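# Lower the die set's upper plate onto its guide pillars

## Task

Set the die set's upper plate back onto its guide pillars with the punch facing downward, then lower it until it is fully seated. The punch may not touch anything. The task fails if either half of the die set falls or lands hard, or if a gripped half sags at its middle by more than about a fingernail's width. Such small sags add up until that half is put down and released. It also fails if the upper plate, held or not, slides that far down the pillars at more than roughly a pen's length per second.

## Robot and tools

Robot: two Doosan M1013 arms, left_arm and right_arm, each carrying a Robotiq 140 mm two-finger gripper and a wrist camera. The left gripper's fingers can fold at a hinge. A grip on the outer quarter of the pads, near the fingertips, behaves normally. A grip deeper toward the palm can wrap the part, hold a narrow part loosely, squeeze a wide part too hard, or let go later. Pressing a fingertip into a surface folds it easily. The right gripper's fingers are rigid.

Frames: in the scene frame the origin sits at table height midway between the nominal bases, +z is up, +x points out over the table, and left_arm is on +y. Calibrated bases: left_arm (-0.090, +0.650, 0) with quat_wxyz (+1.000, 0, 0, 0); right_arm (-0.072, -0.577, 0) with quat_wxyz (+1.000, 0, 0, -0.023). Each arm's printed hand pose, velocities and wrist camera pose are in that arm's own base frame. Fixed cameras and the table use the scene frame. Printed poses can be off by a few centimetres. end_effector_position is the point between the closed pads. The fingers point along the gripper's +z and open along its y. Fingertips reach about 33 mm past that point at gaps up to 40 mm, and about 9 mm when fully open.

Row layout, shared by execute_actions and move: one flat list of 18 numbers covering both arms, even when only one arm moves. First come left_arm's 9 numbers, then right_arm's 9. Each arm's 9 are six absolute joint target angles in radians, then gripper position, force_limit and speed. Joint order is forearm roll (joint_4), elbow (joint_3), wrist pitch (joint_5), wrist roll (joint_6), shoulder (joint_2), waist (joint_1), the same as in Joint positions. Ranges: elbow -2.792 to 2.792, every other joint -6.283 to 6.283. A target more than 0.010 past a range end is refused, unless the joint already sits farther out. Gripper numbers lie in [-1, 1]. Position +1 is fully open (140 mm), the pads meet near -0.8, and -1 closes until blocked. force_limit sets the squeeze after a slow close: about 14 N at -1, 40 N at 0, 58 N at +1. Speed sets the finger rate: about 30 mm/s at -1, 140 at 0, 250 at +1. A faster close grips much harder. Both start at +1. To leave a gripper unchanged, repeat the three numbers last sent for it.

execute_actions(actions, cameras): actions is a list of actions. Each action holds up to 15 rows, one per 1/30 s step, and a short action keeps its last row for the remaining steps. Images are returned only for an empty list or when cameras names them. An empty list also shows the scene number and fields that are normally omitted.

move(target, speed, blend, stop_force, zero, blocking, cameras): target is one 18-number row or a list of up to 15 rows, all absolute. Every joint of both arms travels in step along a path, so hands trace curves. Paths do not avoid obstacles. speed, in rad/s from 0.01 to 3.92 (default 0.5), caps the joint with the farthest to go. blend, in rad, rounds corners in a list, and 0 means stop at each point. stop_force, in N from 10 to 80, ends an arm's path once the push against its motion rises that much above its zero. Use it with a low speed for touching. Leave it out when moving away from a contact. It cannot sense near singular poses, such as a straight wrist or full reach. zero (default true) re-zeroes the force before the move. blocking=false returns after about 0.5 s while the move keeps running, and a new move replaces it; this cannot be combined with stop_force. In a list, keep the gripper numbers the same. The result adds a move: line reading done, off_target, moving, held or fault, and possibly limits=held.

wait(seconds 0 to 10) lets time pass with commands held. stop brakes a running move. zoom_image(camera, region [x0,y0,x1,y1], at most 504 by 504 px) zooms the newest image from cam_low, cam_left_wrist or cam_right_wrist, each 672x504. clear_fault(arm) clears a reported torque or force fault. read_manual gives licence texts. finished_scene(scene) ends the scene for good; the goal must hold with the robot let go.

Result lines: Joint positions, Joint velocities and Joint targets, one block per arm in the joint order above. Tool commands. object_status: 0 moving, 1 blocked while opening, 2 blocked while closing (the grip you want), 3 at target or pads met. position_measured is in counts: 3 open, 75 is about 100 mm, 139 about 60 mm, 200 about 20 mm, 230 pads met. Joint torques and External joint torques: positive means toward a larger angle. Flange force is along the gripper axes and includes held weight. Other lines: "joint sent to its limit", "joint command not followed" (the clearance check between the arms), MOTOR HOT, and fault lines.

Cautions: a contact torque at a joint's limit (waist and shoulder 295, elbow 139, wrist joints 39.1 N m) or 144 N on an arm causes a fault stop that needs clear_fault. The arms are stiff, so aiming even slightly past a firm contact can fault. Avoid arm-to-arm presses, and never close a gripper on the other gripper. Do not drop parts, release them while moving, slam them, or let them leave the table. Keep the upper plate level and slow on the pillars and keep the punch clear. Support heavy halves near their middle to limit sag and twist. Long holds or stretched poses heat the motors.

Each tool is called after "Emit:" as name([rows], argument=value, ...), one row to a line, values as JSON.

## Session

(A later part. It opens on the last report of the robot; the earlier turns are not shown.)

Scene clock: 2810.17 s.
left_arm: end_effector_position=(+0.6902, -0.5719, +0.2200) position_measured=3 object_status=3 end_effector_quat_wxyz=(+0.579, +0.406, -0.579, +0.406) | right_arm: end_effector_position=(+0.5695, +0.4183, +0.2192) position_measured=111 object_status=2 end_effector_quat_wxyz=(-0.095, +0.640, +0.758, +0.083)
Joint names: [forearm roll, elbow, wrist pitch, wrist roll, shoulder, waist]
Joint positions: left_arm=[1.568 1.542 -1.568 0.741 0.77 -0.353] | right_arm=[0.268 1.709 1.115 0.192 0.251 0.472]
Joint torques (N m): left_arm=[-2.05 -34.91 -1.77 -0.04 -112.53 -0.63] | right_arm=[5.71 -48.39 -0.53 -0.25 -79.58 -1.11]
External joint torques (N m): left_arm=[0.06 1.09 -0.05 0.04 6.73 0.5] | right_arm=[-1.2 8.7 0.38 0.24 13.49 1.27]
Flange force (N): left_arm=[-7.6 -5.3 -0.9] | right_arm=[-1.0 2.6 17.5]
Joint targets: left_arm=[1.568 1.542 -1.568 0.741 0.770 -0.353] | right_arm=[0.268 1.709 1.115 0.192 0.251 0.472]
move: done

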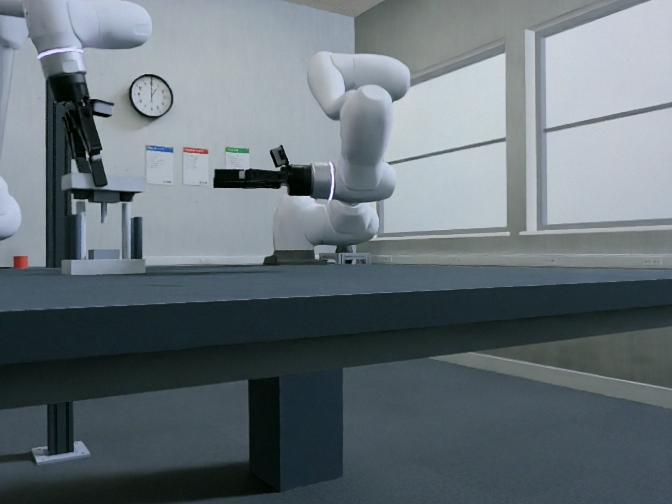

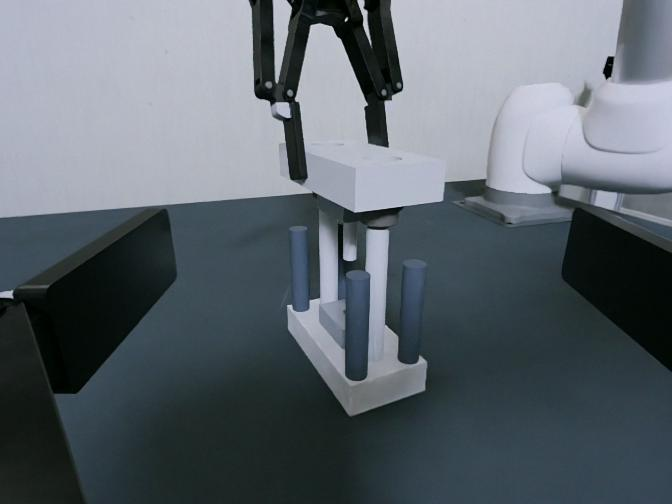

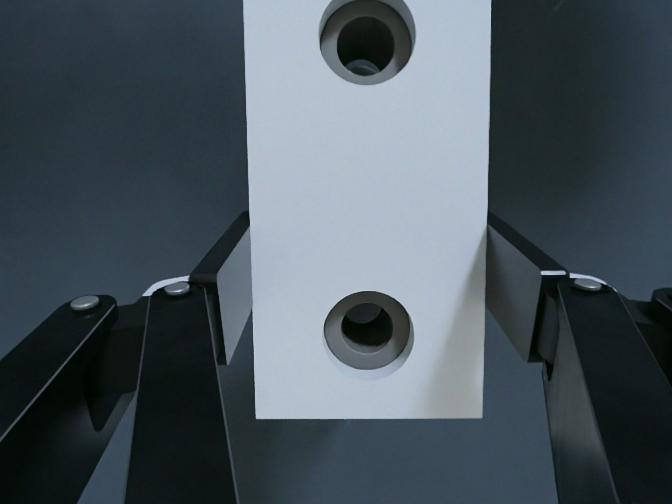

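Emit:
move(target=[1.5682,1.5417,-1.5679,0.7411,0.7703,-0.3530,1,1,-1,0.2817,1.7141,1.1100,0.1908,0.2480,0.4666,-1,1,-1], speed=0.05, cameras=["all"])

Emit:
zoom_image(camera="cam_low", region=[65, 180, 105, 220])

Emit:
zoom_image(camera="cam_low", region=[105, 180, 145, 220])

Emit:
zoom_image(camera="cam_left_wrist", region=[295, 180, 345, 230])

Emit:
zoom_image(camera="cam_left_wrist", region=[345, 190, 415, 260])

Emit:
zoom_image(camera="cam_right_wrist", region=[310, 0, 430, 100])

Emit:
zoom_image(camera="cam_right_wrist", region=[310, 280, 430, 380])

Scene clock: 2835.23 s.
left_arm: end_effector_position=(+0.6902, -0.5719, +0.2200) position_measured=3 object_status=3 end_effector_quat_wxyz=(+0.579, +0.406, -0.579, +0.406) | right_arm: end_effector_position=(+0.5693, +0.4181, +0.2195) position_measured=111 object_status=2 end_effector_quat_wxyz=(-0.100, +0.643, +0.754, +0.087)
Joint names: [forearm roll, elbow, wrist pitch, wrist roll, shoulder, waist]
Joint positions: left_arm=[1.568 1.542 -1.568 0.741 0.77 -0.353] | right_arm=[0.282 1.714 1.11 0.191 0.248 0.467]
Joint torques (N m): left_arm=[-2.08 -34.93 -1.83 -0.04 -112.39 -0.4] | right_arm=[5.78 -48.32 -0.49 -0.25 -79.56 -1.19]
External joint torques (N m): left_arm=[0.11 0.89 -0.01 0.04 5.82 -0.03] | right_arm=[-1.28 8.81 0.33 0.25 14.5 1.24]
Flange force (N): left_arm=[-6.6 -4.7 -0.2] | right_arm=[-1.0 3.9 18.4]
Joint targets: left_arm=[1.568 1.542 -1.568 0.741 0.770 -0.353] | right_arm=[0.282 1.714 1.110 0.191 0.248 0.467]
move: done

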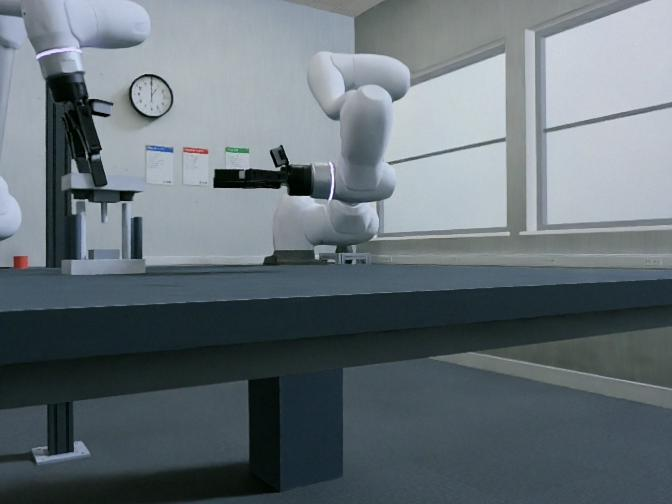

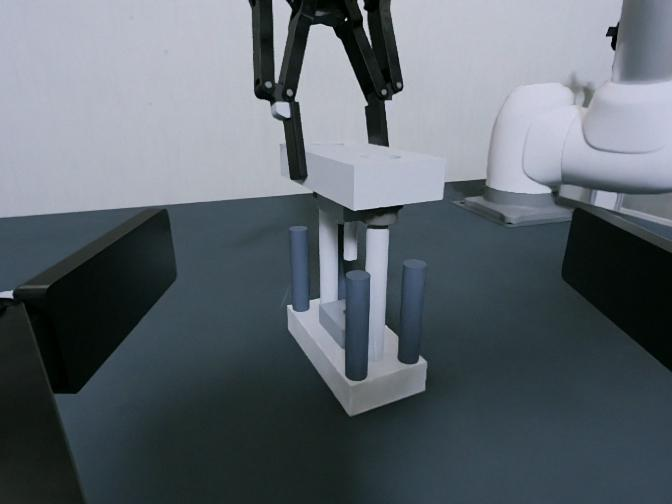

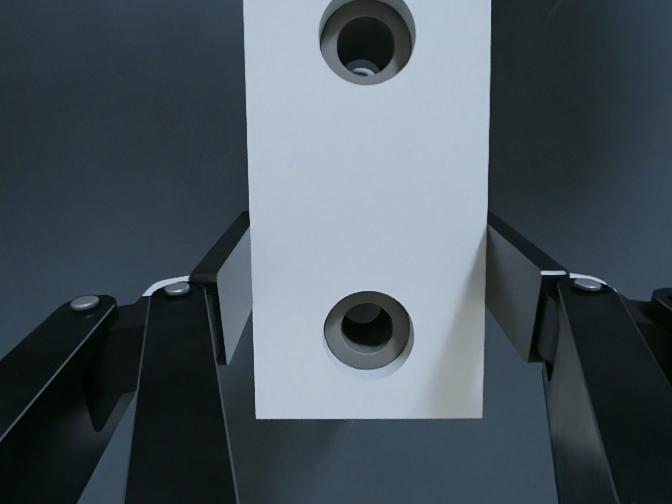

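Scaled by 12.600 from the camera's 672x504 image, which has a finer 960x720 frame.

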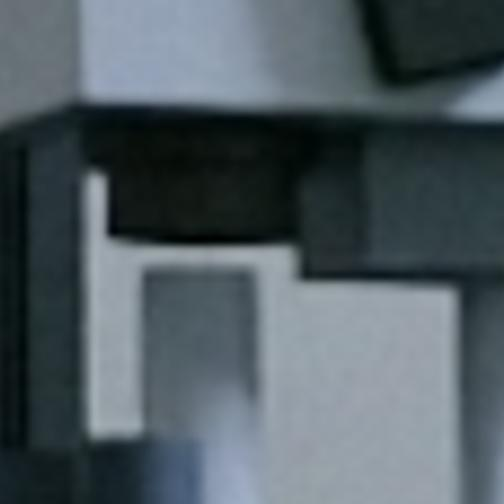

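Scaled by 12.600 from the camera's 672x504 image, which has a finer 960x720 frame.

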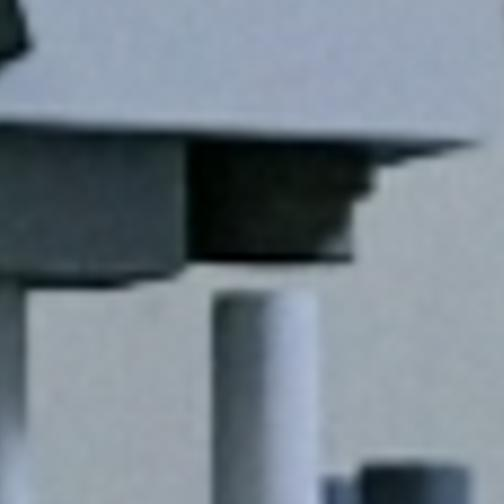

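Scaled by 10.080 from the camera's 672x504 image, which has a finer 960x720 frame.

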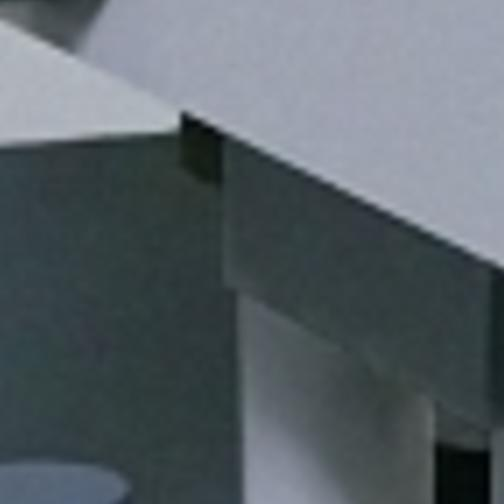

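Scaled by 7.200 from the camera's 672x504 image, which has a finer 960x720 frame.

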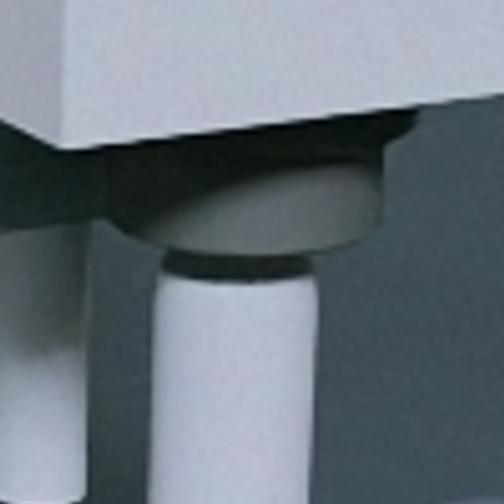

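Scaled by 4.200 from the camera's 672x504 image, which has a finer 960x720 frame.

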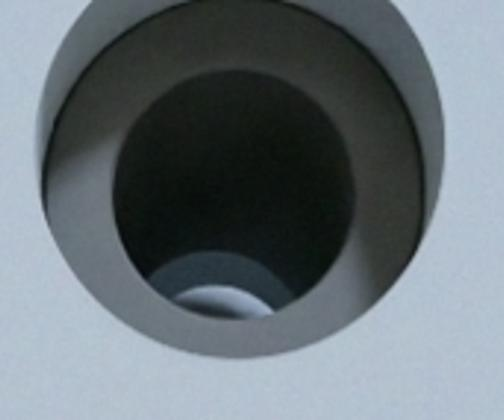

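Scaled by 4.200 from the camera's 672x504 image, which has a finer 960x720 frame.

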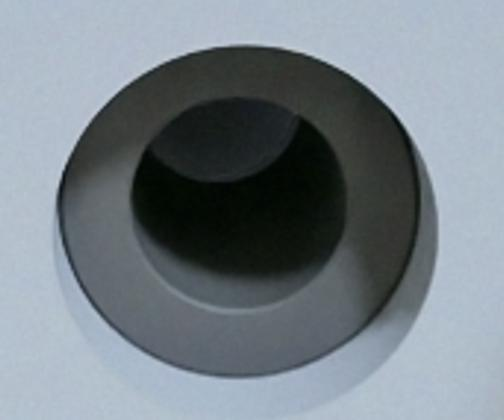

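Emit:
move(target=[1.5682,1.5417,-1.5679,0.7411,0.7703,-0.3530,1,1,-1,0.2817,1.7146,1.1098,0.1953,0.2476,0.46715,-1,1,-1], speed=0.05, cameras=[])

Emit:
move(target=[1.5682,1.5417,-1.5679,0.7411,0.7703,-0.3530,1,1,-1,0.2839,1.7316,1.0837,0.1953,0.2564,0.46715,-1,1,-1], speed=0.012, stop_force=10, cameras=["cam_right_wrist"])

Emit:
zoom_image(camera="cam_right_wrist", region=[310, 0, 430, 100])

Emit:
zoom_image(camera="cam_right_wrist", region=[310, 280, 430, 380])

Scene clock: 2852.50 s.
left_arm: end_effector_position=(+0.6902, -0.5719, +0.2200) position_measured=3 object_status=3 end_effector_quat_wxyz=(+0.579, +0.406, -0.579, +0.406) | right_arm: end_effector_position=(+0.5689, +0.4183, +0.2195) position_measured=111 object_status=2 end_effector_quat_wxyz=(-0.100, +0.645, +0.753, +0.087)
Joint names: [forearm roll, elbow, wrist pitch, wrist roll, shoulder, waist]
Joint positions: left_arm=[1.568 1.542 -1.568 0.741 0.77 -0.353] | right_arm=[0.282 1.715 1.11 0.195 0.248 0.467]
Joint torques (N m): left_arm=[-2.05 -34.94 -1.81 -0.07 -112.49 -0.64] | right_arm=[5.72 -48.57 -0.51 -0.27 -79.12 -0.42]
External joint torques (N m): left_arm=[0.07 0.89 -0.03 0.07 5.85 0.44] | right_arm=[-1.21 8.94 0.35 0.27 13.74 0.42]
Flange force (N): left_arm=[-6.6 -4.7 -0.8] | right_arm=[-2.5 2.9 17.6]
Joint targets: left_arm=[1.568 1.542 -1.568 0.741 0.770 -0.353] | right_arm=[0.282 1.715 1.110 0.195 0.248 0.467]
move: done
No camera images: "cameras" was empty.

Scene clock: 2853.80 s.
left_arm: end_effector_position=(+0.6902, -0.5719, +0.2200) position_measured=3 object_status=3 end_effector_quat_wxyz=(+0.579, +0.406, -0.579, +0.406) | right_arm: end_effector_position=(+0.5690, +0.4182, +0.2147) position_measured=111 object_status=2 end_effector_quat_wxyz=(-0.100, +0.646, +0.752, +0.087)
Joint names: [forearm roll, elbow, wrist pitch, wrist roll, shoulder, waist]
Joint positions: left_arm=[1.568 1.542 -1.568 0.741 0.77 -0.353] | right_arm=[0.283 1.72 1.101 0.195 0.25 0.467]
Joint torques (N m): left_arm=[-2.04 -34.98 -1.8 -0.07 -112.62 -0.43] | right_arm=[5.07 -40.21 -1.06 -0.45 -67.07 -0.55]
External joint torques (N m): left_arm=[0.05 0.89 -0.04 0.07 5.9 0.28] | right_arm=[-0.58 0.81 0.9 0.45 2.03 0.44]
Flange force (N): left_arm=[-6.7 -4.8 -0.6] | right_arm=[1.6 1.5 0.7]
Joint targets: left_arm=[1.568 1.542 -1.568 0.741 0.770 -0.353] | right_arm=[0.283 1.720 1.101 0.195 0.250 0.467]
move: contact (right_arm); right_arm: the wrist pitch is farthest, 0.017 rad from its target
Images, in order (width x height): cam_right_wrist 672x504.

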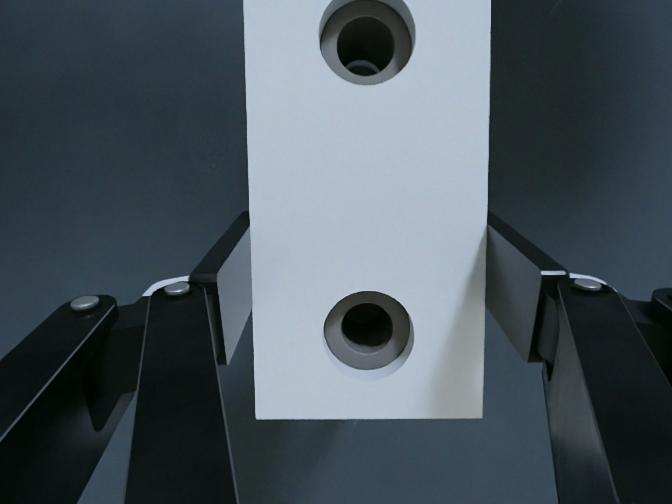

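Scaled by 4.200 from the camera's 672x504 image, which has a finer 960x720 frame.

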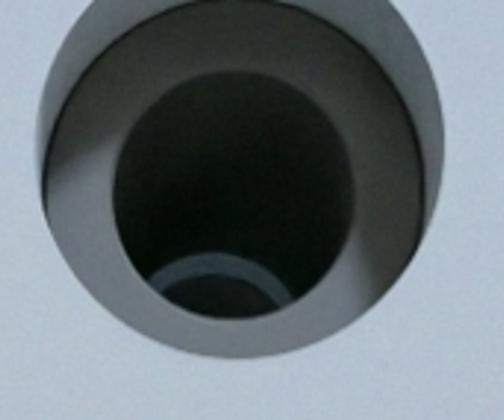

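Scaled by 4.200 from the camera's 672x504 image, which has a finer 960x720 frame.

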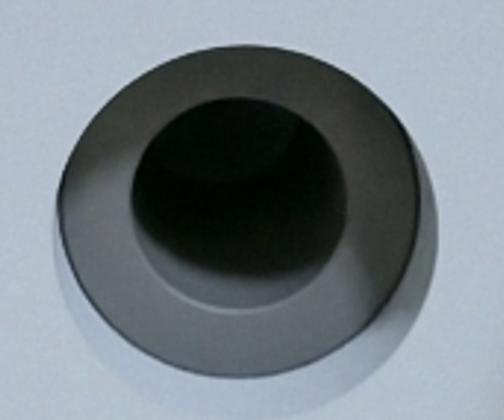

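Emit:
execute_actions([
  [[1.5682,1.5417,-1.5679,0.7411,0.7703,-0.3530,1,1,-1,0.2825,1.7203,1.1011,0.1953,0.2505,0.46715,-1,1,-1]],
  [[1.5682,1.5417,-1.5679,0.7411,0.7703,-0.3530,1,1,-1,0.2825,1.7201,1.1011,0.1957,0.25065,0.46757,-1,1,-1]],
  [[1.5682,1.5417,-1.5679,0.7411,0.7703,-0.3530,1,1,-1,0.2825,1.7207,1.10095,0.19555,0.2502,0.46742,-1,1,-1]],
  [[1.5682,1.5417,-1.5679,0.7411,0.7703,-0.3530,1,1,-1,0.2825,1.7205,1.1011,0.1949,0.25035,0.46673,-1,1,-1]],
  [[1.5682,1.5417,-1.5679,0.7411,0.7703,-0.3530,1,1,-1,0.2825,1.7197,1.10125,0.19545,0.25095,0.467,-1,1,-1]],
], cameras=["cam_right_wrist"])

Emit:
zoom_image(camera="cam_right_wrist", region=[310, 0, 430, 100])

Scene clock: 2869.47 s.
left_arm: end_effector_position=(+0.6902, -0.5719, +0.2200) position_measured=3 object_status=3 end_effector_quat_wxyz=(+0.579, +0.406, -0.579, +0.406) | right_arm: end_effector_position=(+0.5692, +0.4182, +0.2146) position_measured=111 object_status=2 end_effector_quat_wxyz=(-0.100, +0.646, +0.752, +0.087)
Joint names: [forearm roll, elbow, wrist pitch, wrist roll, shoulder, waist]
Joint positions: left_arm=[1.568 1.542 -1.568 0.741 0.77 -0.353] | right_arm=[0.282 1.72 1.101 0.195 0.251 0.467]
Joint torques (N m): left_arm=[-2.07 -35.02 -1.78 -0.05 -112.55 -0.68] | right_arm=[7.87 -49.51 -1.26 -0.33 -79.08 3.21]
External joint torques (N m): left_arm=[0.08 0.85 -0.07 0.05 5.52 0.49] | right_arm=[-3.39 10.14 1.09 0.33 14.05 -3.22]
External joint torques at the end of the 1st action: left_arm=[0.1 1.17 -0.02 0.07 6.66 0.48] | right_arm=[0.01 -2.88 0.1 0.27 -0.92 2.09]
External joint torques at the end of the 2nd action: left_arm=[0.05 1.12 -0.04 0.05 6.55 0.93] | right_arm=[-0.96 -1.64 -0.3 0.2 1.54 -0.24]
External joint torques at the end of the 3rd action: left_arm=[0.08 0.8 -0.07 0.04 5.84 0.06] | right_arm=[-0.54 -1.65 -0.52 0.16 1.89 0.83]
External joint torques at the end of the 4th action: left_arm=[0.07 0.6 -0.05 0.06 4.87 0.23] | right_arm=[-1.84 6.34 -0.36 0.24 11.98 -0.76]
Flange force (N): left_arm=[-6.3 -4.4 -0.9] | right_arm=[-7.9 3.3 15.9]
Flange force at the end of the 1st action (N): left_arm=[-7.6 -5.0 -0.8] | right_arm=[5.8 3.0 -2.7]
Flange force at the end of the 2nd action (N): left_arm=[-7.4 -5.0 -1.4] | right_arm=[2.2 5.1 -0.1]
Flange force at the end of the 3rd action (N): left_arm=[-6.6 -5.0 -0.4] | right_arm=[3.6 5.0 1.0]
Flange force at the end of the 4th action (N): left_arm=[-5.5 -4.3 -0.5] | right_arm=[-2.3 5.4 14.6]
Joint targets: left_arm=[1.568 1.542 -1.568 0.741 0.770 -0.353] | right_arm=[0.282 1.720 1.101 0.195 0.251 0.467]
Step readings (joint positions of left_arm | right_arm; steps 1 to 15: 1st action; 16 to 30: 2nd action; 31 to 45: 3rd action; 46 to 60: 4th action; 61 to 75: 5th action):
0: [1.568 1.542 -1.568 0.741 0.770 -0.353] | [0.283 1.720 1.101 0.195 0.250 0.467]
1: [1.568 1.542 -1.568 0.741 0.770 -0.353] | [0.283 1.720 1.101 0.195 0.250 0.467]
2: [1.568 1.542 -1.568 0.741 0.770 -0.353] | [0.283 1.720 1.101 0.195 0.250 0.467]
4: [1.568 1.542 -1.568 0.741 0.770 -0.353] | [0.283 1.720 1.101 0.195 0.250 0.467]
8: [1.568 1.542 -1.568 0.741 0.770 -0.353] | [0.283 1.720 1.101 0.195 0.250 0.467]
15: [1.568 1.542 -1.568 0.741 0.770 -0.353] | [0.283 1.720 1.101 0.195 0.250 0.467]
16: [1.568 1.542 -1.568 0.741 0.770 -0.353] | [0.283 1.720 1.101 0.195 0.250 0.467]
17: [1.568 1.542 -1.568 0.741 0.770 -0.353] | [0.283 1.720 1.101 0.195 0.251 0.467]
19: [1.568 1.542 -1.568 0.741 0.770 -0.353] | [0.282 1.720 1.101 0.196 0.251 0.468]
23: [1.568 1.542 -1.568 0.741 0.770 -0.353] | [0.282 1.720 1.101 0.196 0.251 0.468]
30: [1.568 1.542 -1.568 0.741 0.770 -0.353] | [0.282 1.720 1.101 0.196 0.251 0.468]
31: [1.568 1.542 -1.568 0.741 0.770 -0.353] | [0.282 1.720 1.101 0.196 0.251 0.468]
32: [1.568 1.542 -1.568 0.741 0.770 -0.353] | [0.282 1.720 1.101 0.196 0.251 0.468]
34: [1.568 1.542 -1.568 0.741 0.770 -0.353] | [0.282 1.720 1.101 0.196 0.251 0.468]
38: [1.568 1.542 -1.568 0.741 0.770 -0.353] | [0.282 1.721 1.101 0.196 0.250 0.468]
45: [1.568 1.542 -1.568 0.741 0.770 -0.353] | [0.282 1.721 1.101 0.196 0.250 0.467]
46: [1.568 1.542 -1.568 0.741 0.770 -0.353] | [0.282 1.721 1.101 0.196 0.250 0.467]
47: [1.568 1.542 -1.568 0.741 0.770 -0.353] | [0.282 1.721 1.101 0.195 0.250 0.467]
49: [1.568 1.542 -1.568 0.741 0.770 -0.353] | [0.282 1.721 1.101 0.195 0.250 0.467]
53: [1.568 1.542 -1.568 0.741 0.770 -0.353] | [0.282 1.721 1.101 0.195 0.250 0.467]
60: [1.568 1.542 -1.568 0.741 0.770 -0.353] | [0.282 1.721 1.101 0.195 0.250 0.467]
61: [1.568 1.542 -1.568 0.741 0.770 -0.353] | [0.282 1.721 1.101 0.195 0.250 0.467]
62: [1.568 1.542 -1.568 0.741 0.770 -0.353] | [0.282 1.720 1.101 0.195 0.251 0.467]
64: [1.568 1.542 -1.568 0.741 0.770 -0.353] | [0.282 1.720 1.101 0.195 0.251 0.467]
68: [1.568 1.542 -1.568 0.741 0.770 -0.353] | [0.282 1.720 1.101 0.195 0.251 0.467]
75: [1.568 1.542 -1.568 0.741 0.770 -0.353] | [0.282 1.720 1.101 0.195 0.251 0.467]
Images, in order (width x height): cam_right_wrist 672x504.

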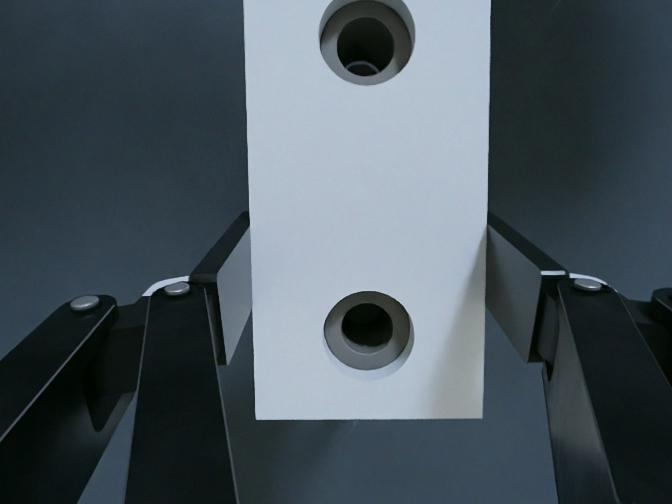

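Scaled by 4.200 from the camera's 672x504 image, which has a finer 960x720 frame.

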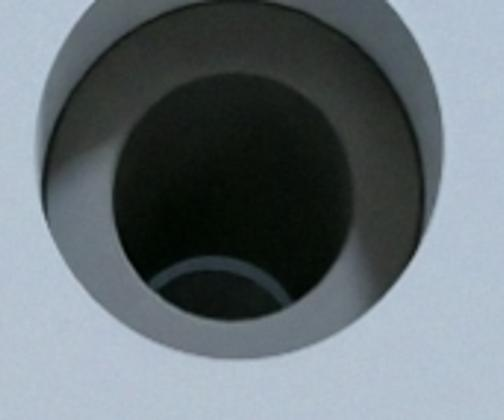

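Emit:
execute_actions([
  [[1.5682,1.5417,-1.5679,0.7411,0.7703,-0.3530,1,1,-1,0.2825,1.7203,1.1011,0.1948,0.2505,0.4667,-1,1,-1]],
  [[1.5682,1.5417,-1.5679,0.7411,0.7703,-0.3530,1,1,-1,0.2825,1.7206,1.10065,0.1948,0.25065,0.4667,-1,1,-1]],
  [[1.5682,1.5417,-1.5679,0.7411,0.7703,-0.3530,1,1,-1,0.2826,1.7209,1.1002,0.1948,0.2508,0.4667,-1,1,-1]],
  [[1.5682,1.5417,-1.5679,0.7411,0.7703,-0.3530,1,1,-1,0.2826,1.72115,1.0998,0.1948,0.25095,0.4667,-1,1,-1]],
], cameras=["cam_right_wrist"])

Emit:
zoom_image(camera="cam_right_wrist", region=[310, 0, 430, 100])

Scene clock: 2885.27 s.
left_arm: end_effector_position=(+0.6902, -0.5719, +0.2200) position_measured=3 object_status=3 end_effector_quat_wxyz=(+0.579, +0.406, -0.579, +0.406) | right_arm: end_effector_position=(+0.5691, +0.4179, +0.2138) position_measured=111 object_status=2 end_effector_quat_wxyz=(-0.100, +0.646, +0.752, +0.087)
Joint names: [forearm roll, elbow, wrist pitch, wrist roll, shoulder, waist]
Joint positions: left_arm=[1.568 1.542 -1.568 0.741 0.77 -0.353] | right_arm=[0.283 1.721 1.1 0.195 0.251 0.467]
Joint torques (N m): left_arm=[-2.07 -34.91 -1.77 -0.08 -112.5 -0.65] | right_arm=[7.02 -45.07 0.48 -0.16 -76.71 3.26]
External joint torques (N m): left_arm=[0.11 0.9 -0.07 0.08 6.04 0.01] | right_arm=[-2.54 5.63 -0.64 0.16 11.34 -3.33]
External joint torques at the end of the 1st action: left_arm=[0.07 0.79 -0.07 0.05 5.68 0.23] | right_arm=[-1.82 7.05 0.16 0.32 11.03 -0.57]
External joint torques at the end of the 2nd action: left_arm=[0.04 0.85 -0.04 0.06 5.91 0.81] | right_arm=[-2.39 6.81 -0.68 0.18 14 -1.18]
External joint torques at the end of the 3rd action: left_arm=[0.04 0.82 -0.06 0.06 5.45 0.58] | right_arm=[-2.65 6.73 -0.68 0.19 12.84 -2.29]
Flange force (N): left_arm=[-6.9 -4.9 -0.3] | right_arm=[-5.5 6.8 12.9]
Flange force at the end of the 1st action (N): left_arm=[-6.4 -4.8 -0.6] | right_arm=[-2.9 2.9 13.7]
Flange force at the end of the 2nd action (N): left_arm=[-6.7 -4.9 -1.2] | right_arm=[-2.7 7.4 16.9]
Flange force at the end of the 3rd action (N): left_arm=[-6.2 -4.4 -0.9] | right_arm=[-4.6 6.4 15.4]
Joint targets: left_arm=[1.568 1.542 -1.568 0.741 0.770 -0.353] | right_arm=[0.283 1.721 1.100 0.195 0.251 0.467]
Step readings (joint positions of left_arm | right_arm; steps 1 to 15: 1st action; 16 to 30: 2nd action; 31 to 45: 3rd action; 46 to 60: 4th action):
0: [1.568 1.542 -1.568 0.741 0.770 -0.353] | [0.283 1.720 1.101 0.195 0.251 0.467]
1: [1.568 1.542 -1.568 0.741 0.770 -0.353] | [0.282 1.720 1.101 0.195 0.251 0.467]
2: [1.568 1.542 -1.568 0.741 0.770 -0.353] | [0.283 1.720 1.101 0.195 0.251 0.467]
4: [1.568 1.542 -1.568 0.741 0.770 -0.353] | [0.283 1.720 1.101 0.195 0.251 0.467]
8: [1.568 1.542 -1.568 0.741 0.770 -0.353] | [0.283 1.720 1.101 0.195 0.251 0.467]
15: [1.568 1.542 -1.568 0.741 0.770 -0.353] | [0.283 1.720 1.101 0.195 0.251 0.467]
16: [1.568 1.542 -1.568 0.741 0.770 -0.353] | [0.283 1.720 1.101 0.195 0.251 0.467]
17: [1.568 1.542 -1.568 0.741 0.770 -0.353] | [0.283 1.720 1.101 0.195 0.251 0.467]
19: [1.568 1.542 -1.568 0.741 0.770 -0.353] | [0.282 1.721 1.101 0.195 0.251 0.467]
23: [1.568 1.542 -1.568 0.741 0.770 -0.353] | [0.282 1.721 1.101 0.195 0.251 0.467]
30: [1.568 1.542 -1.568 0.741 0.770 -0.353] | [0.282 1.721 1.101 0.195 0.251 0.467]
31: [1.568 1.542 -1.568 0.741 0.770 -0.353] | [0.282 1.721 1.101 0.195 0.251 0.467]
32: [1.568 1.542 -1.568 0.741 0.770 -0.353] | [0.282 1.721 1.100 0.195 0.251 0.467]
34: [1.568 1.542 -1.568 0.741 0.770 -0.353] | [0.282 1.721 1.100 0.195 0.251 0.467]
38: [1.568 1.542 -1.568 0.741 0.770 -0.353] | [0.283 1.721 1.100 0.195 0.251 0.467]
45: [1.568 1.542 -1.568 0.741 0.770 -0.353] | [0.283 1.721 1.100 0.195 0.251 0.467]
46: [1.568 1.542 -1.568 0.741 0.770 -0.353] | [0.283 1.721 1.100 0.195 0.251 0.467]
47: [1.568 1.542 -1.568 0.741 0.770 -0.353] | [0.283 1.721 1.100 0.195 0.251 0.467]
49: [1.568 1.542 -1.568 0.741 0.770 -0.353] | [0.283 1.721 1.100 0.195 0.251 0.467]
53: [1.568 1.542 -1.568 0.741 0.770 -0.353] | [0.283 1.721 1.100 0.195 0.251 0.467]
60: [1.568 1.542 -1.568 0.741 0.770 -0.353] | [0.283 1.721 1.100 0.195 0.251 0.467]
Images, in order (width x height): cam_right_wrist 672x504.

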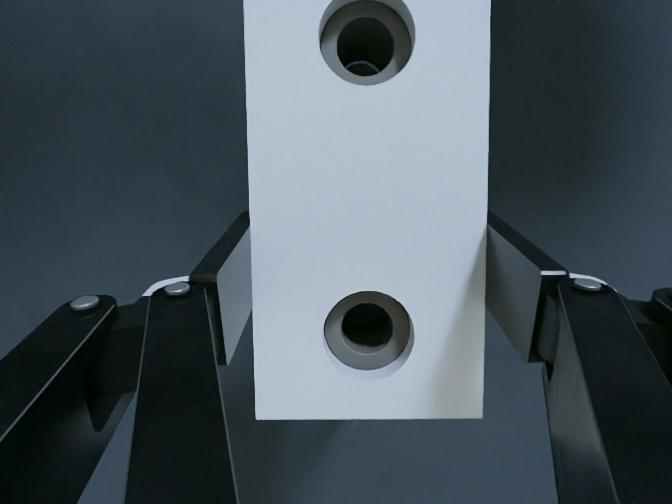

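Scaled by 4.200 from the camera's 672x504 image, which has a finer 960x720 frame.

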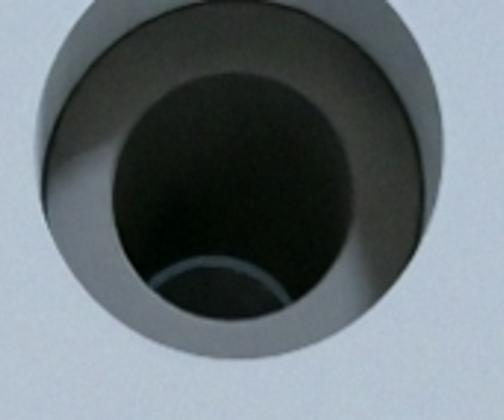

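Emit:
execute_actions([
  [[1.5682,1.5417,-1.5679,0.7411,0.7703,-0.3530,1,1,-1,0.2826,1.72095,1.0999,0.1945,0.25105,0.4664,-1,1,-1]],
  [[1.5682,1.5417,-1.5679,0.7411,0.7703,-0.3530,1,1,-1,0.2826,1.72123,1.09945,0.1945,0.2512,0.4664,-1,1,-1]],
  [[1.5682,1.5417,-1.5679,0.7411,0.7703,-0.3530,1,1,-1,0.2827,1.72151,1.099,0.1945,0.25135,0.4664,-1,1,-1]],
  [[1.5682,1.5417,-1.5679,0.7411,0.7703,-0.3530,1,1,-1,0.2827,1.7218,1.0986,0.1945,0.2515,0.4664,-1,1,-1]],
], cameras=["cam_right_wrist"])

Emit:
zoom_image(camera="cam_right_wrist", region=[310, 0, 430, 100])

Scene clock: 2904.80 s.
left_arm: end_effector_position=(+0.6902, -0.5719, +0.2200) position_measured=3 object_status=3 end_effector_quat_wxyz=(+0.579, +0.406, -0.579, +0.406) | right_arm: end_effector_position=(+0.5693, +0.4178, +0.2131) position_measured=111 object_status=2 end_effector_quat_wxyz=(-0.099, +0.646, +0.752, +0.087)
Joint names: [forearm roll, elbow, wrist pitch, wrist roll, shoulder, waist]
Joint positions: left_arm=[1.568 1.542 -1.568 0.741 0.77 -0.353] | right_arm=[0.283 1.722 1.099 0.194 0.251 0.466]
Joint torques (N m): left_arm=[-2.07 -35 -1.8 -0.05 -112.57 -0.6] | right_arm=[3.12 -33.95 -2.78 -0.6 -54.96 -2.73]
External joint torques (N m): left_arm=[0.1 1.08 -0.03 0.05 6.44 0.31] | right_arm=[1.37 -5.55 2.63 0.6 -10.98 2.81]
External joint torques at the end of the 1st action: left_arm=[0.08 1.02 -0.06 0.06 6.18 -0.04] | right_arm=[-0.87 6.39 0.64 0.28 10.75 1.95]
External joint torques at the end of the 2nd action: left_arm=[0.1 0.99 -0.05 0.09 6.09 0.17] | right_arm=[-0.27 4.04 1.47 0.45 5.2 1.41]
External joint torques at the end of the 3rd action: left_arm=[0.05 0.89 -0.02 0.06 6.01 0.38] | right_arm=[0.17 -0.34 2.16 0.48 -1.18 2.03]
Flange force (N): left_arm=[-7.3 -5.0 -0.7] | right_arm=[6.7 -5.4 -16.4]
Flange force at the end of the 1st action (N): left_arm=[-7.0 -4.8 -0.2] | right_arm=[1.0 2.8 13.3]
Flange force at the end of the 2nd action (N): left_arm=[-6.9 -4.7 -0.5] | right_arm=[1.0 -0.1 5.5]
Flange force at the end of the 3rd action (N): left_arm=[-6.8 -4.9 -0.7] | right_arm=[3.9 -1.0 -4.1]
Joint targets: left_arm=[1.568 1.542 -1.568 0.741 0.770 -0.353] | right_arm=[0.283 1.722 1.099 0.195 0.252 0.466]
Step readings (joint positions of left_arm | right_arm; steps 1 to 15: 1st action; 16 to 30: 2nd action; 31 to 45: 3rd action; 46 to 60: 4th action):
0: [1.568 1.542 -1.568 0.741 0.770 -0.353] | [0.283 1.721 1.100 0.195 0.251 0.467]
1: [1.568 1.542 -1.568 0.741 0.770 -0.353] | [0.283 1.721 1.100 0.195 0.251 0.467]
2: [1.568 1.542 -1.568 0.741 0.770 -0.353] | [0.283 1.721 1.100 0.195 0.251 0.467]
4: [1.568 1.542 -1.568 0.741 0.770 -0.353] | [0.283 1.721 1.100 0.195 0.251 0.467]
8: [1.568 1.542 -1.568 0.741 0.770 -0.353] | [0.283 1.721 1.100 0.195 0.251 0.466]
15: [1.568 1.542 -1.568 0.741 0.770 -0.353] | [0.283 1.721 1.100 0.195 0.251 0.466]
16: [1.568 1.542 -1.568 0.741 0.770 -0.353] | [0.283 1.721 1.100 0.195 0.251 0.466]
17: [1.568 1.542 -1.568 0.741 0.770 -0.353] | [0.283 1.721 1.100 0.195 0.251 0.466]
19: [1.568 1.542 -1.568 0.741 0.770 -0.353] | [0.283 1.721 1.100 0.195 0.251 0.466]
23: [1.568 1.542 -1.568 0.741 0.770 -0.353] | [0.283 1.721 1.100 0.195 0.251 0.466]
30: [1.568 1.542 -1.568 0.741 0.770 -0.353] | [0.283 1.721 1.099 0.195 0.251 0.466]
31: [1.568 1.542 -1.568 0.741 0.770 -0.353] | [0.283 1.721 1.099 0.194 0.251 0.466]
32: [1.568 1.542 -1.568 0.741 0.770 -0.353] | [0.283 1.721 1.099 0.195 0.251 0.466]
34: [1.568 1.542 -1.568 0.741 0.770 -0.353] | [0.283 1.721 1.099 0.194 0.251 0.466]
38: [1.568 1.542 -1.568 0.741 0.770 -0.353] | [0.283 1.721 1.099 0.195 0.251 0.466]
45: [1.568 1.542 -1.568 0.741 0.770 -0.353] | [0.283 1.722 1.099 0.195 0.251 0.466]
46: [1.568 1.542 -1.568 0.741 0.770 -0.353] | [0.283 1.722 1.099 0.194 0.251 0.466]
47: [1.568 1.542 -1.568 0.741 0.770 -0.353] | [0.283 1.722 1.099 0.194 0.251 0.466]
49: [1.568 1.542 -1.568 0.741 0.770 -0.353] | [0.283 1.722 1.099 0.194 0.251 0.466]
53: [1.568 1.542 -1.568 0.741 0.770 -0.353] | [0.283 1.722 1.099 0.194 0.251 0.466]
60: [1.568 1.542 -1.568 0.741 0.770 -0.353] | [0.283 1.722 1.099 0.194 0.251 0.466]
Images, in order (width x height): cam_right_wrist 672x504.

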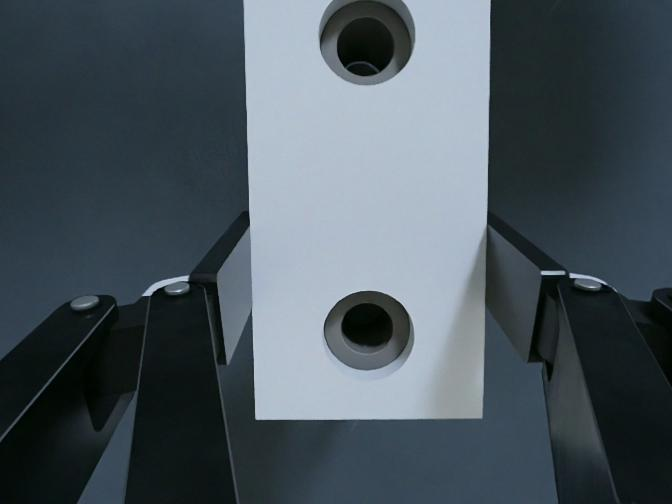

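Scaled by 4.200 from the camera's 672x504 image, which has a finer 960x720 frame.

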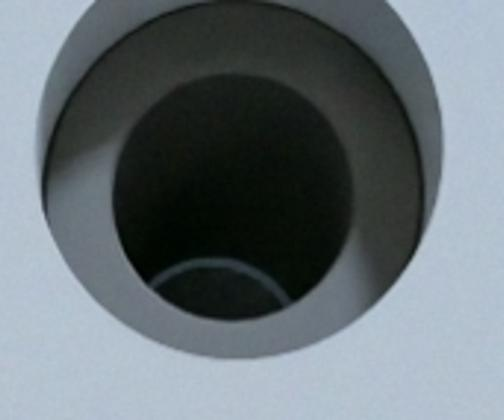

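Emit:
execute_actions([
  [[1.5682,1.5417,-1.5679,0.7411,0.7703,-0.3530,1,1,-1,0.2827,1.72191,1.0989,0.1946,0.25105,0.4665,-1,1,-1]],
  [[1.5682,1.5417,-1.5679,0.7411,0.7703,-0.3530,1,1,-1,0.2827,1.72231,1.0988,0.1947,0.25075,0.4666,-1,1,-1]],
  [[1.5682,1.5417,-1.5679,0.7411,0.7703,-0.3530,1,1,-1,0.2827,1.72171,1.09895,0.1951,0.2513,0.4669,-1,1,-1]],
  [[1.5682,1.5417,-1.5679,0.7411,0.7703,-0.3530,1,1,-1,0.2827,1.72204,1.0988,0.1972,0.25085,0.4666,-1,1,-1]],
  [[1.5682,1.5417,-1.5679,0.7411,0.7703,-0.3530,1,1,-1,0.2827,1.7215,1.099,0.1923,0.25145,0.4665,-1,1,-1]],
], cameras=["cam_right_wrist"])

Emit:
zoom_image(camera="cam_right_wrist", region=[310, 0, 430, 100])

Scene clock: 2921.43 s.
left_arm: end_effector_position=(+0.6902, -0.5719, +0.2200) position_measured=3 object_status=3 end_effector_quat_wxyz=(+0.579, +0.406, -0.579, +0.406) | right_arm: end_effector_position=(+0.5693, +0.4178, +0.2133) position_measured=111 object_status=2 end_effector_quat_wxyz=(-0.099, +0.645, +0.753, +0.087)
Joint names: [forearm roll, elbow, wrist pitch, wrist roll, shoulder, waist]
Joint positions: left_arm=[1.568 1.542 -1.568 0.741 0.77 -0.353] | right_arm=[0.283 1.721 1.099 0.192 0.251 0.467]
Joint torques (N m): left_arm=[-2.05 -34.94 -1.79 -0.06 -112.61 -0.57] | right_arm=[4.47 -38.68 -2.85 -0.53 -61.51 -1.86]
External joint torques (N m): left_arm=[0.05 0.93 -0.05 0.06 6.15 0.55] | right_arm=[0.02 -0.71 2.68 0.53 -3.56 1.87]
External joint torques at the end of the 1st action: left_arm=[0.07 1.24 -0.06 0.08 7.08 0.4] | right_arm=[0.72 -3.59 -0.36 0.32 -1.28 2.16]
External joint torques at the end of the 2nd action: left_arm=[0.12 0.84 -0.03 0.05 5.62 -0.07] | right_arm=[0.18 -4.89 -2.45 0.08 1.23 1.8]
External joint torques at the end of the 3rd action: left_arm=[0.07 1.03 -0.03 0.07 6.02 0.9] | right_arm=[-1.48 -3.01 0.43 0.26 -3.47 -2]
External joint torques at the end of the 4th action: left_arm=[0.09 1.07 -0.04 0.06 6.51 0.18] | right_arm=[-1.1 -2.74 -2.17 -0.02 3.87 -1.1]
Flange force (N): left_arm=[-7.0 -5.0 -0.9] | right_arm=[3.5 -3.3 -7.2]
Flange force at the end of the 1st action (N): left_arm=[-8.1 -5.3 -0.8] | right_arm=[6.3 3.4 -2.7]
Flange force at the end of the 2nd action (N): left_arm=[-6.3 -4.6 -0.2] | right_arm=[7.1 8.5 1.4]
Flange force at the end of the 3rd action (N): left_arm=[-6.9 -4.6 -1.3] | right_arm=[-0.3 1.8 -7.1]
Flange force at the end of the 4th action (N): left_arm=[-7.4 -5.1 -0.5] | right_arm=[2.1 9.9 3.5]
Joint targets: left_arm=[1.568 1.542 -1.568 0.741 0.770 -0.353] | right_arm=[0.283 1.722 1.099 0.192 0.251 0.466]
Step readings (joint positions of left_arm | right_arm; steps 1 to 15: 1st action; 16 to 30: 2nd action; 31 to 45: 3rd action; 46 to 60: 4th action; 61 to 75: 5th action):
0: [1.568 1.542 -1.568 0.741 0.770 -0.353] | [0.283 1.722 1.099 0.195 0.251 0.466]
1: [1.568 1.542 -1.568 0.741 0.770 -0.353] | [0.283 1.722 1.099 0.195 0.251 0.466]
2: [1.568 1.542 -1.568 0.741 0.770 -0.353] | [0.283 1.722 1.099 0.194 0.251 0.466]
4: [1.568 1.542 -1.568 0.741 0.770 -0.353] | [0.283 1.722 1.099 0.194 0.251 0.466]
8: [1.568 1.542 -1.568 0.741 0.770 -0.353] | [0.283 1.722 1.099 0.195 0.251 0.466]
15: [1.568 1.542 -1.568 0.741 0.770 -0.353] | [0.283 1.722 1.099 0.195 0.251 0.466]
16: [1.568 1.542 -1.568 0.741 0.770 -0.353] | [0.283 1.722 1.099 0.195 0.251 0.466]
17: [1.568 1.542 -1.568 0.741 0.770 -0.353] | [0.283 1.722 1.099 0.195 0.251 0.467]
19: [1.568 1.542 -1.568 0.741 0.770 -0.353] | [0.283 1.722 1.099 0.195 0.251 0.467]
23: [1.568 1.542 -1.568 0.741 0.770 -0.353] | [0.283 1.722 1.099 0.195 0.251 0.467]
30: [1.568 1.542 -1.568 0.741 0.770 -0.353] | [0.283 1.722 1.099 0.195 0.251 0.467]
31: [1.568 1.542 -1.568 0.741 0.770 -0.353] | [0.283 1.722 1.099 0.195 0.251 0.467]
32: [1.568 1.542 -1.568 0.741 0.770 -0.353] | [0.283 1.722 1.099 0.195 0.251 0.467]
34: [1.568 1.542 -1.568 0.741 0.770 -0.353] | [0.283 1.722 1.099 0.195 0.251 0.467]
38: [1.568 1.542 -1.568 0.741 0.770 -0.353] | [0.283 1.722 1.099 0.195 0.251 0.467]
45: [1.568 1.542 -1.568 0.741 0.770 -0.353] | [0.283 1.722 1.099 0.195 0.251 0.467]
46: [1.568 1.542 -1.568 0.741 0.770 -0.353] | [0.283 1.722 1.099 0.195 0.251 0.467]
47: [1.568 1.542 -1.568 0.741 0.770 -0.353] | [0.283 1.722 1.099 0.196 0.251 0.467]
49: [1.568 1.542 -1.568 0.741 0.770 -0.353] | [0.283 1.722 1.099 0.197 0.251 0.467]
53: [1.568 1.542 -1.568 0.741 0.770 -0.353] | [0.283 1.722 1.099 0.197 0.251 0.467]
60: [1.568 1.542 -1.568 0.741 0.770 -0.353] | [0.283 1.722 1.099 0.197 0.251 0.467]
61: [1.568 1.542 -1.568 0.741 0.770 -0.353] | [0.283 1.722 1.099 0.197 0.251 0.467]
62: [1.568 1.542 -1.568 0.741 0.770 -0.353] | [0.283 1.722 1.099 0.196 0.251 0.467]
64: [1.568 1.542 -1.568 0.741 0.770 -0.353] | [0.283 1.722 1.099 0.193 0.251 0.467]
68: [1.568 1.542 -1.568 0.741 0.770 -0.353] | [0.283 1.722 1.099 0.192 0.251 0.467]
75: [1.568 1.542 -1.568 0.741 0.770 -0.353] | [0.283 1.722 1.099 0.192 0.251 0.467]
Images, in order (width x height): cam_right_wrist 672x504.

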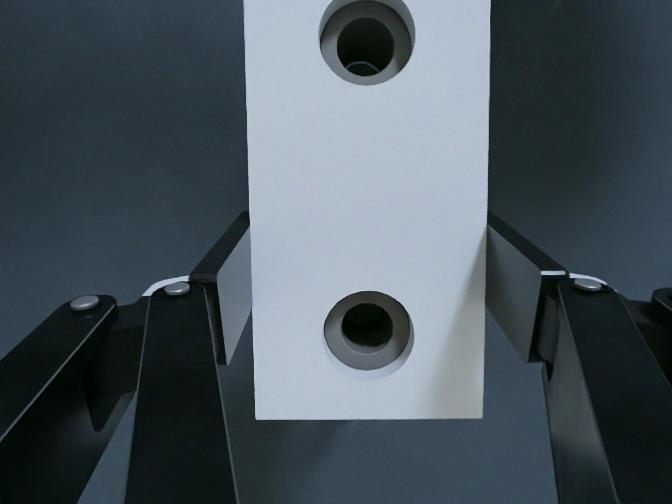

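Scaled by 4.200 from the camera's 672x504 image, which has a finer 960x720 frame.

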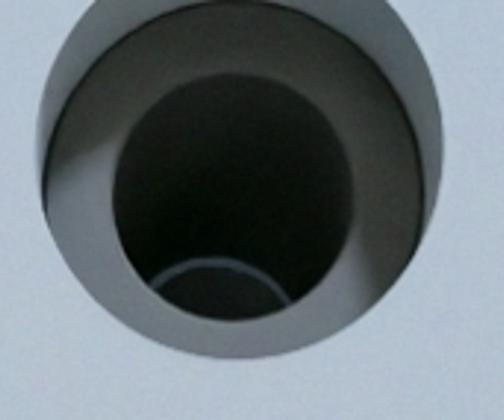

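Emit:
wait(seconds=0, cameras=["all"])

Emit:
zoom_image(camera="cam_low", region=[55, 200, 155, 280])

Emit:
zoom_image(camera="cam_left_wrist", region=[280, 215, 440, 375])

Emit:
zoom_image(camera="cam_right_wrist", region=[310, 0, 430, 100])

Emit:
zoom_image(camera="cam_right_wrist", region=[310, 280, 430, 380])

Scene clock: 2980.90 s.
left_arm: end_effector_position=(+0.6902, -0.5719, +0.2200) position_measured=3 object_status=3 end_effector_quat_wxyz=(+0.579, +0.406, -0.579, +0.406) | right_arm: end_effector_position=(+0.5693, +0.4178, +0.2133) position_measured=111 object_status=2 end_effector_quat_wxyz=(-0.099, +0.645, +0.753, +0.087)
Joint names: [forearm roll, elbow, wrist pitch, wrist roll, shoulder, waist]
Joint positions: left_arm=[1.568 1.542 -1.568 0.741 0.77 -0.353] | right_arm=[0.283 1.721 1.099 0.192 0.251 0.467]
Joint torques (N m): left_arm=[-2.08 -34.9 -1.8 -0.09 -112.51 -0.53] | right_arm=[4.43 -38.37 -2.82 -0.56 -59.95 -1.22]
External joint torques (N m): left_arm=[0.1 1.06 -0.03 0.09 6.64 0.35] | right_arm=[0.06 -1.01 2.67 0.56 -5.43 1.51]
Flange force (N): left_arm=[-7.6 -5.2 -0.7] | right_arm=[2.6 -5.2 -9.0]
Joint targets: left_arm=[1.568 1.542 -1.568 0.741 0.770 -0.353] | right_arm=[0.283 1.722 1.099 0.192 0.251 0.466]
Tool commands: left_gripper/position=+1.0 left_gripper/force_limit=+1.0 left_gripper/speed=-1.0 right_gripper/position=-1.0 right_gripper/force_limit=+1.0 right_gripper/speed=-1.0

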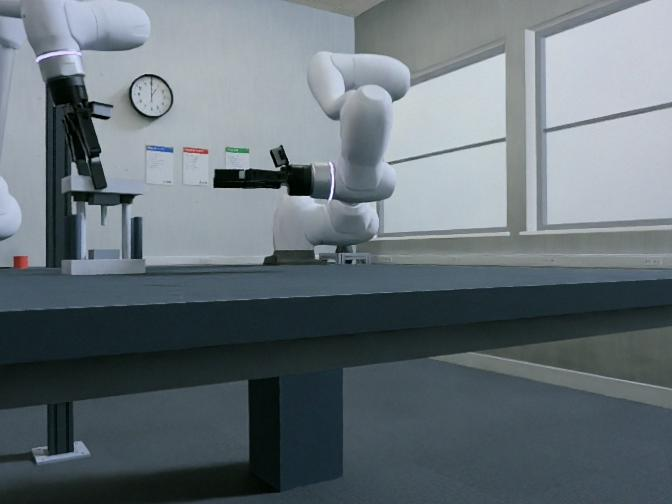

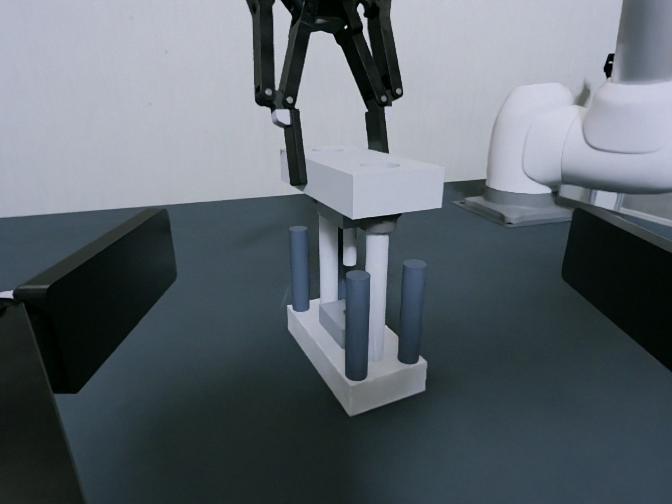

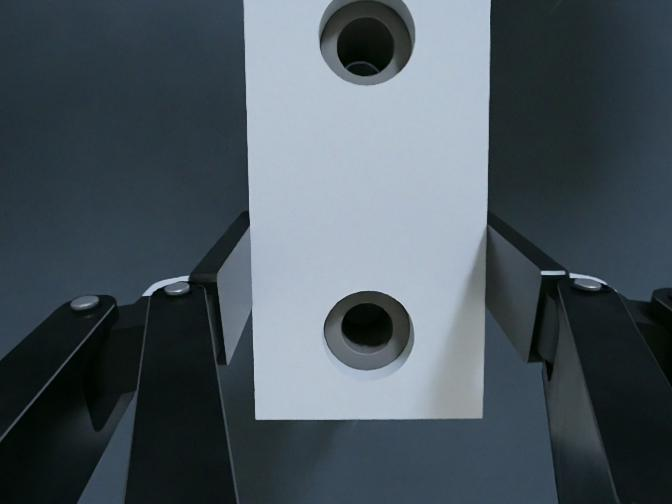

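Scaled by 5.040 from the camera's 672x504 image, which has a finer 960x720 frame.

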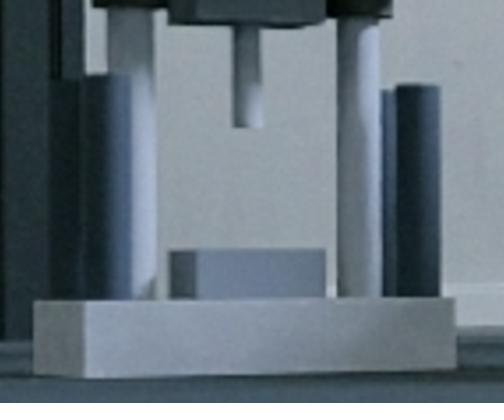

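Scaled by 3.150 from the camera's 672x504 image, which has a finer 960x720 frame.

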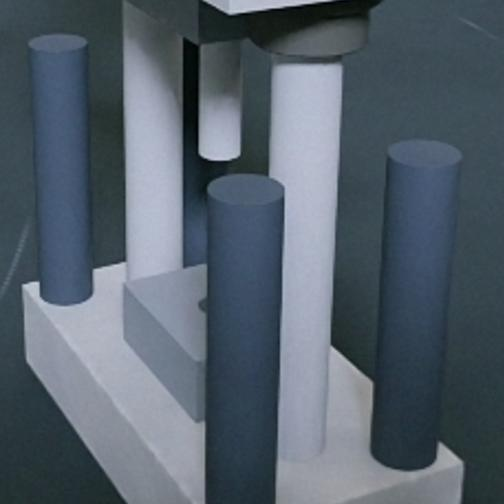

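Scaled by 4.200 from the camera's 672x504 image, which has a finer 960x720 frame.

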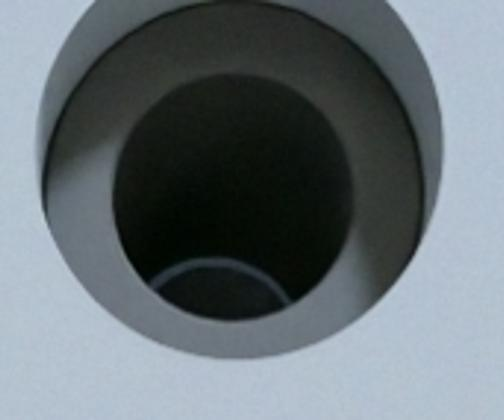

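Scaled by 4.200 from the camera's 672x504 image, which has a finer 960x720 frame.

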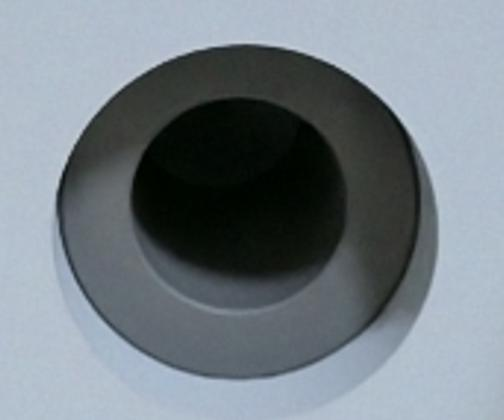

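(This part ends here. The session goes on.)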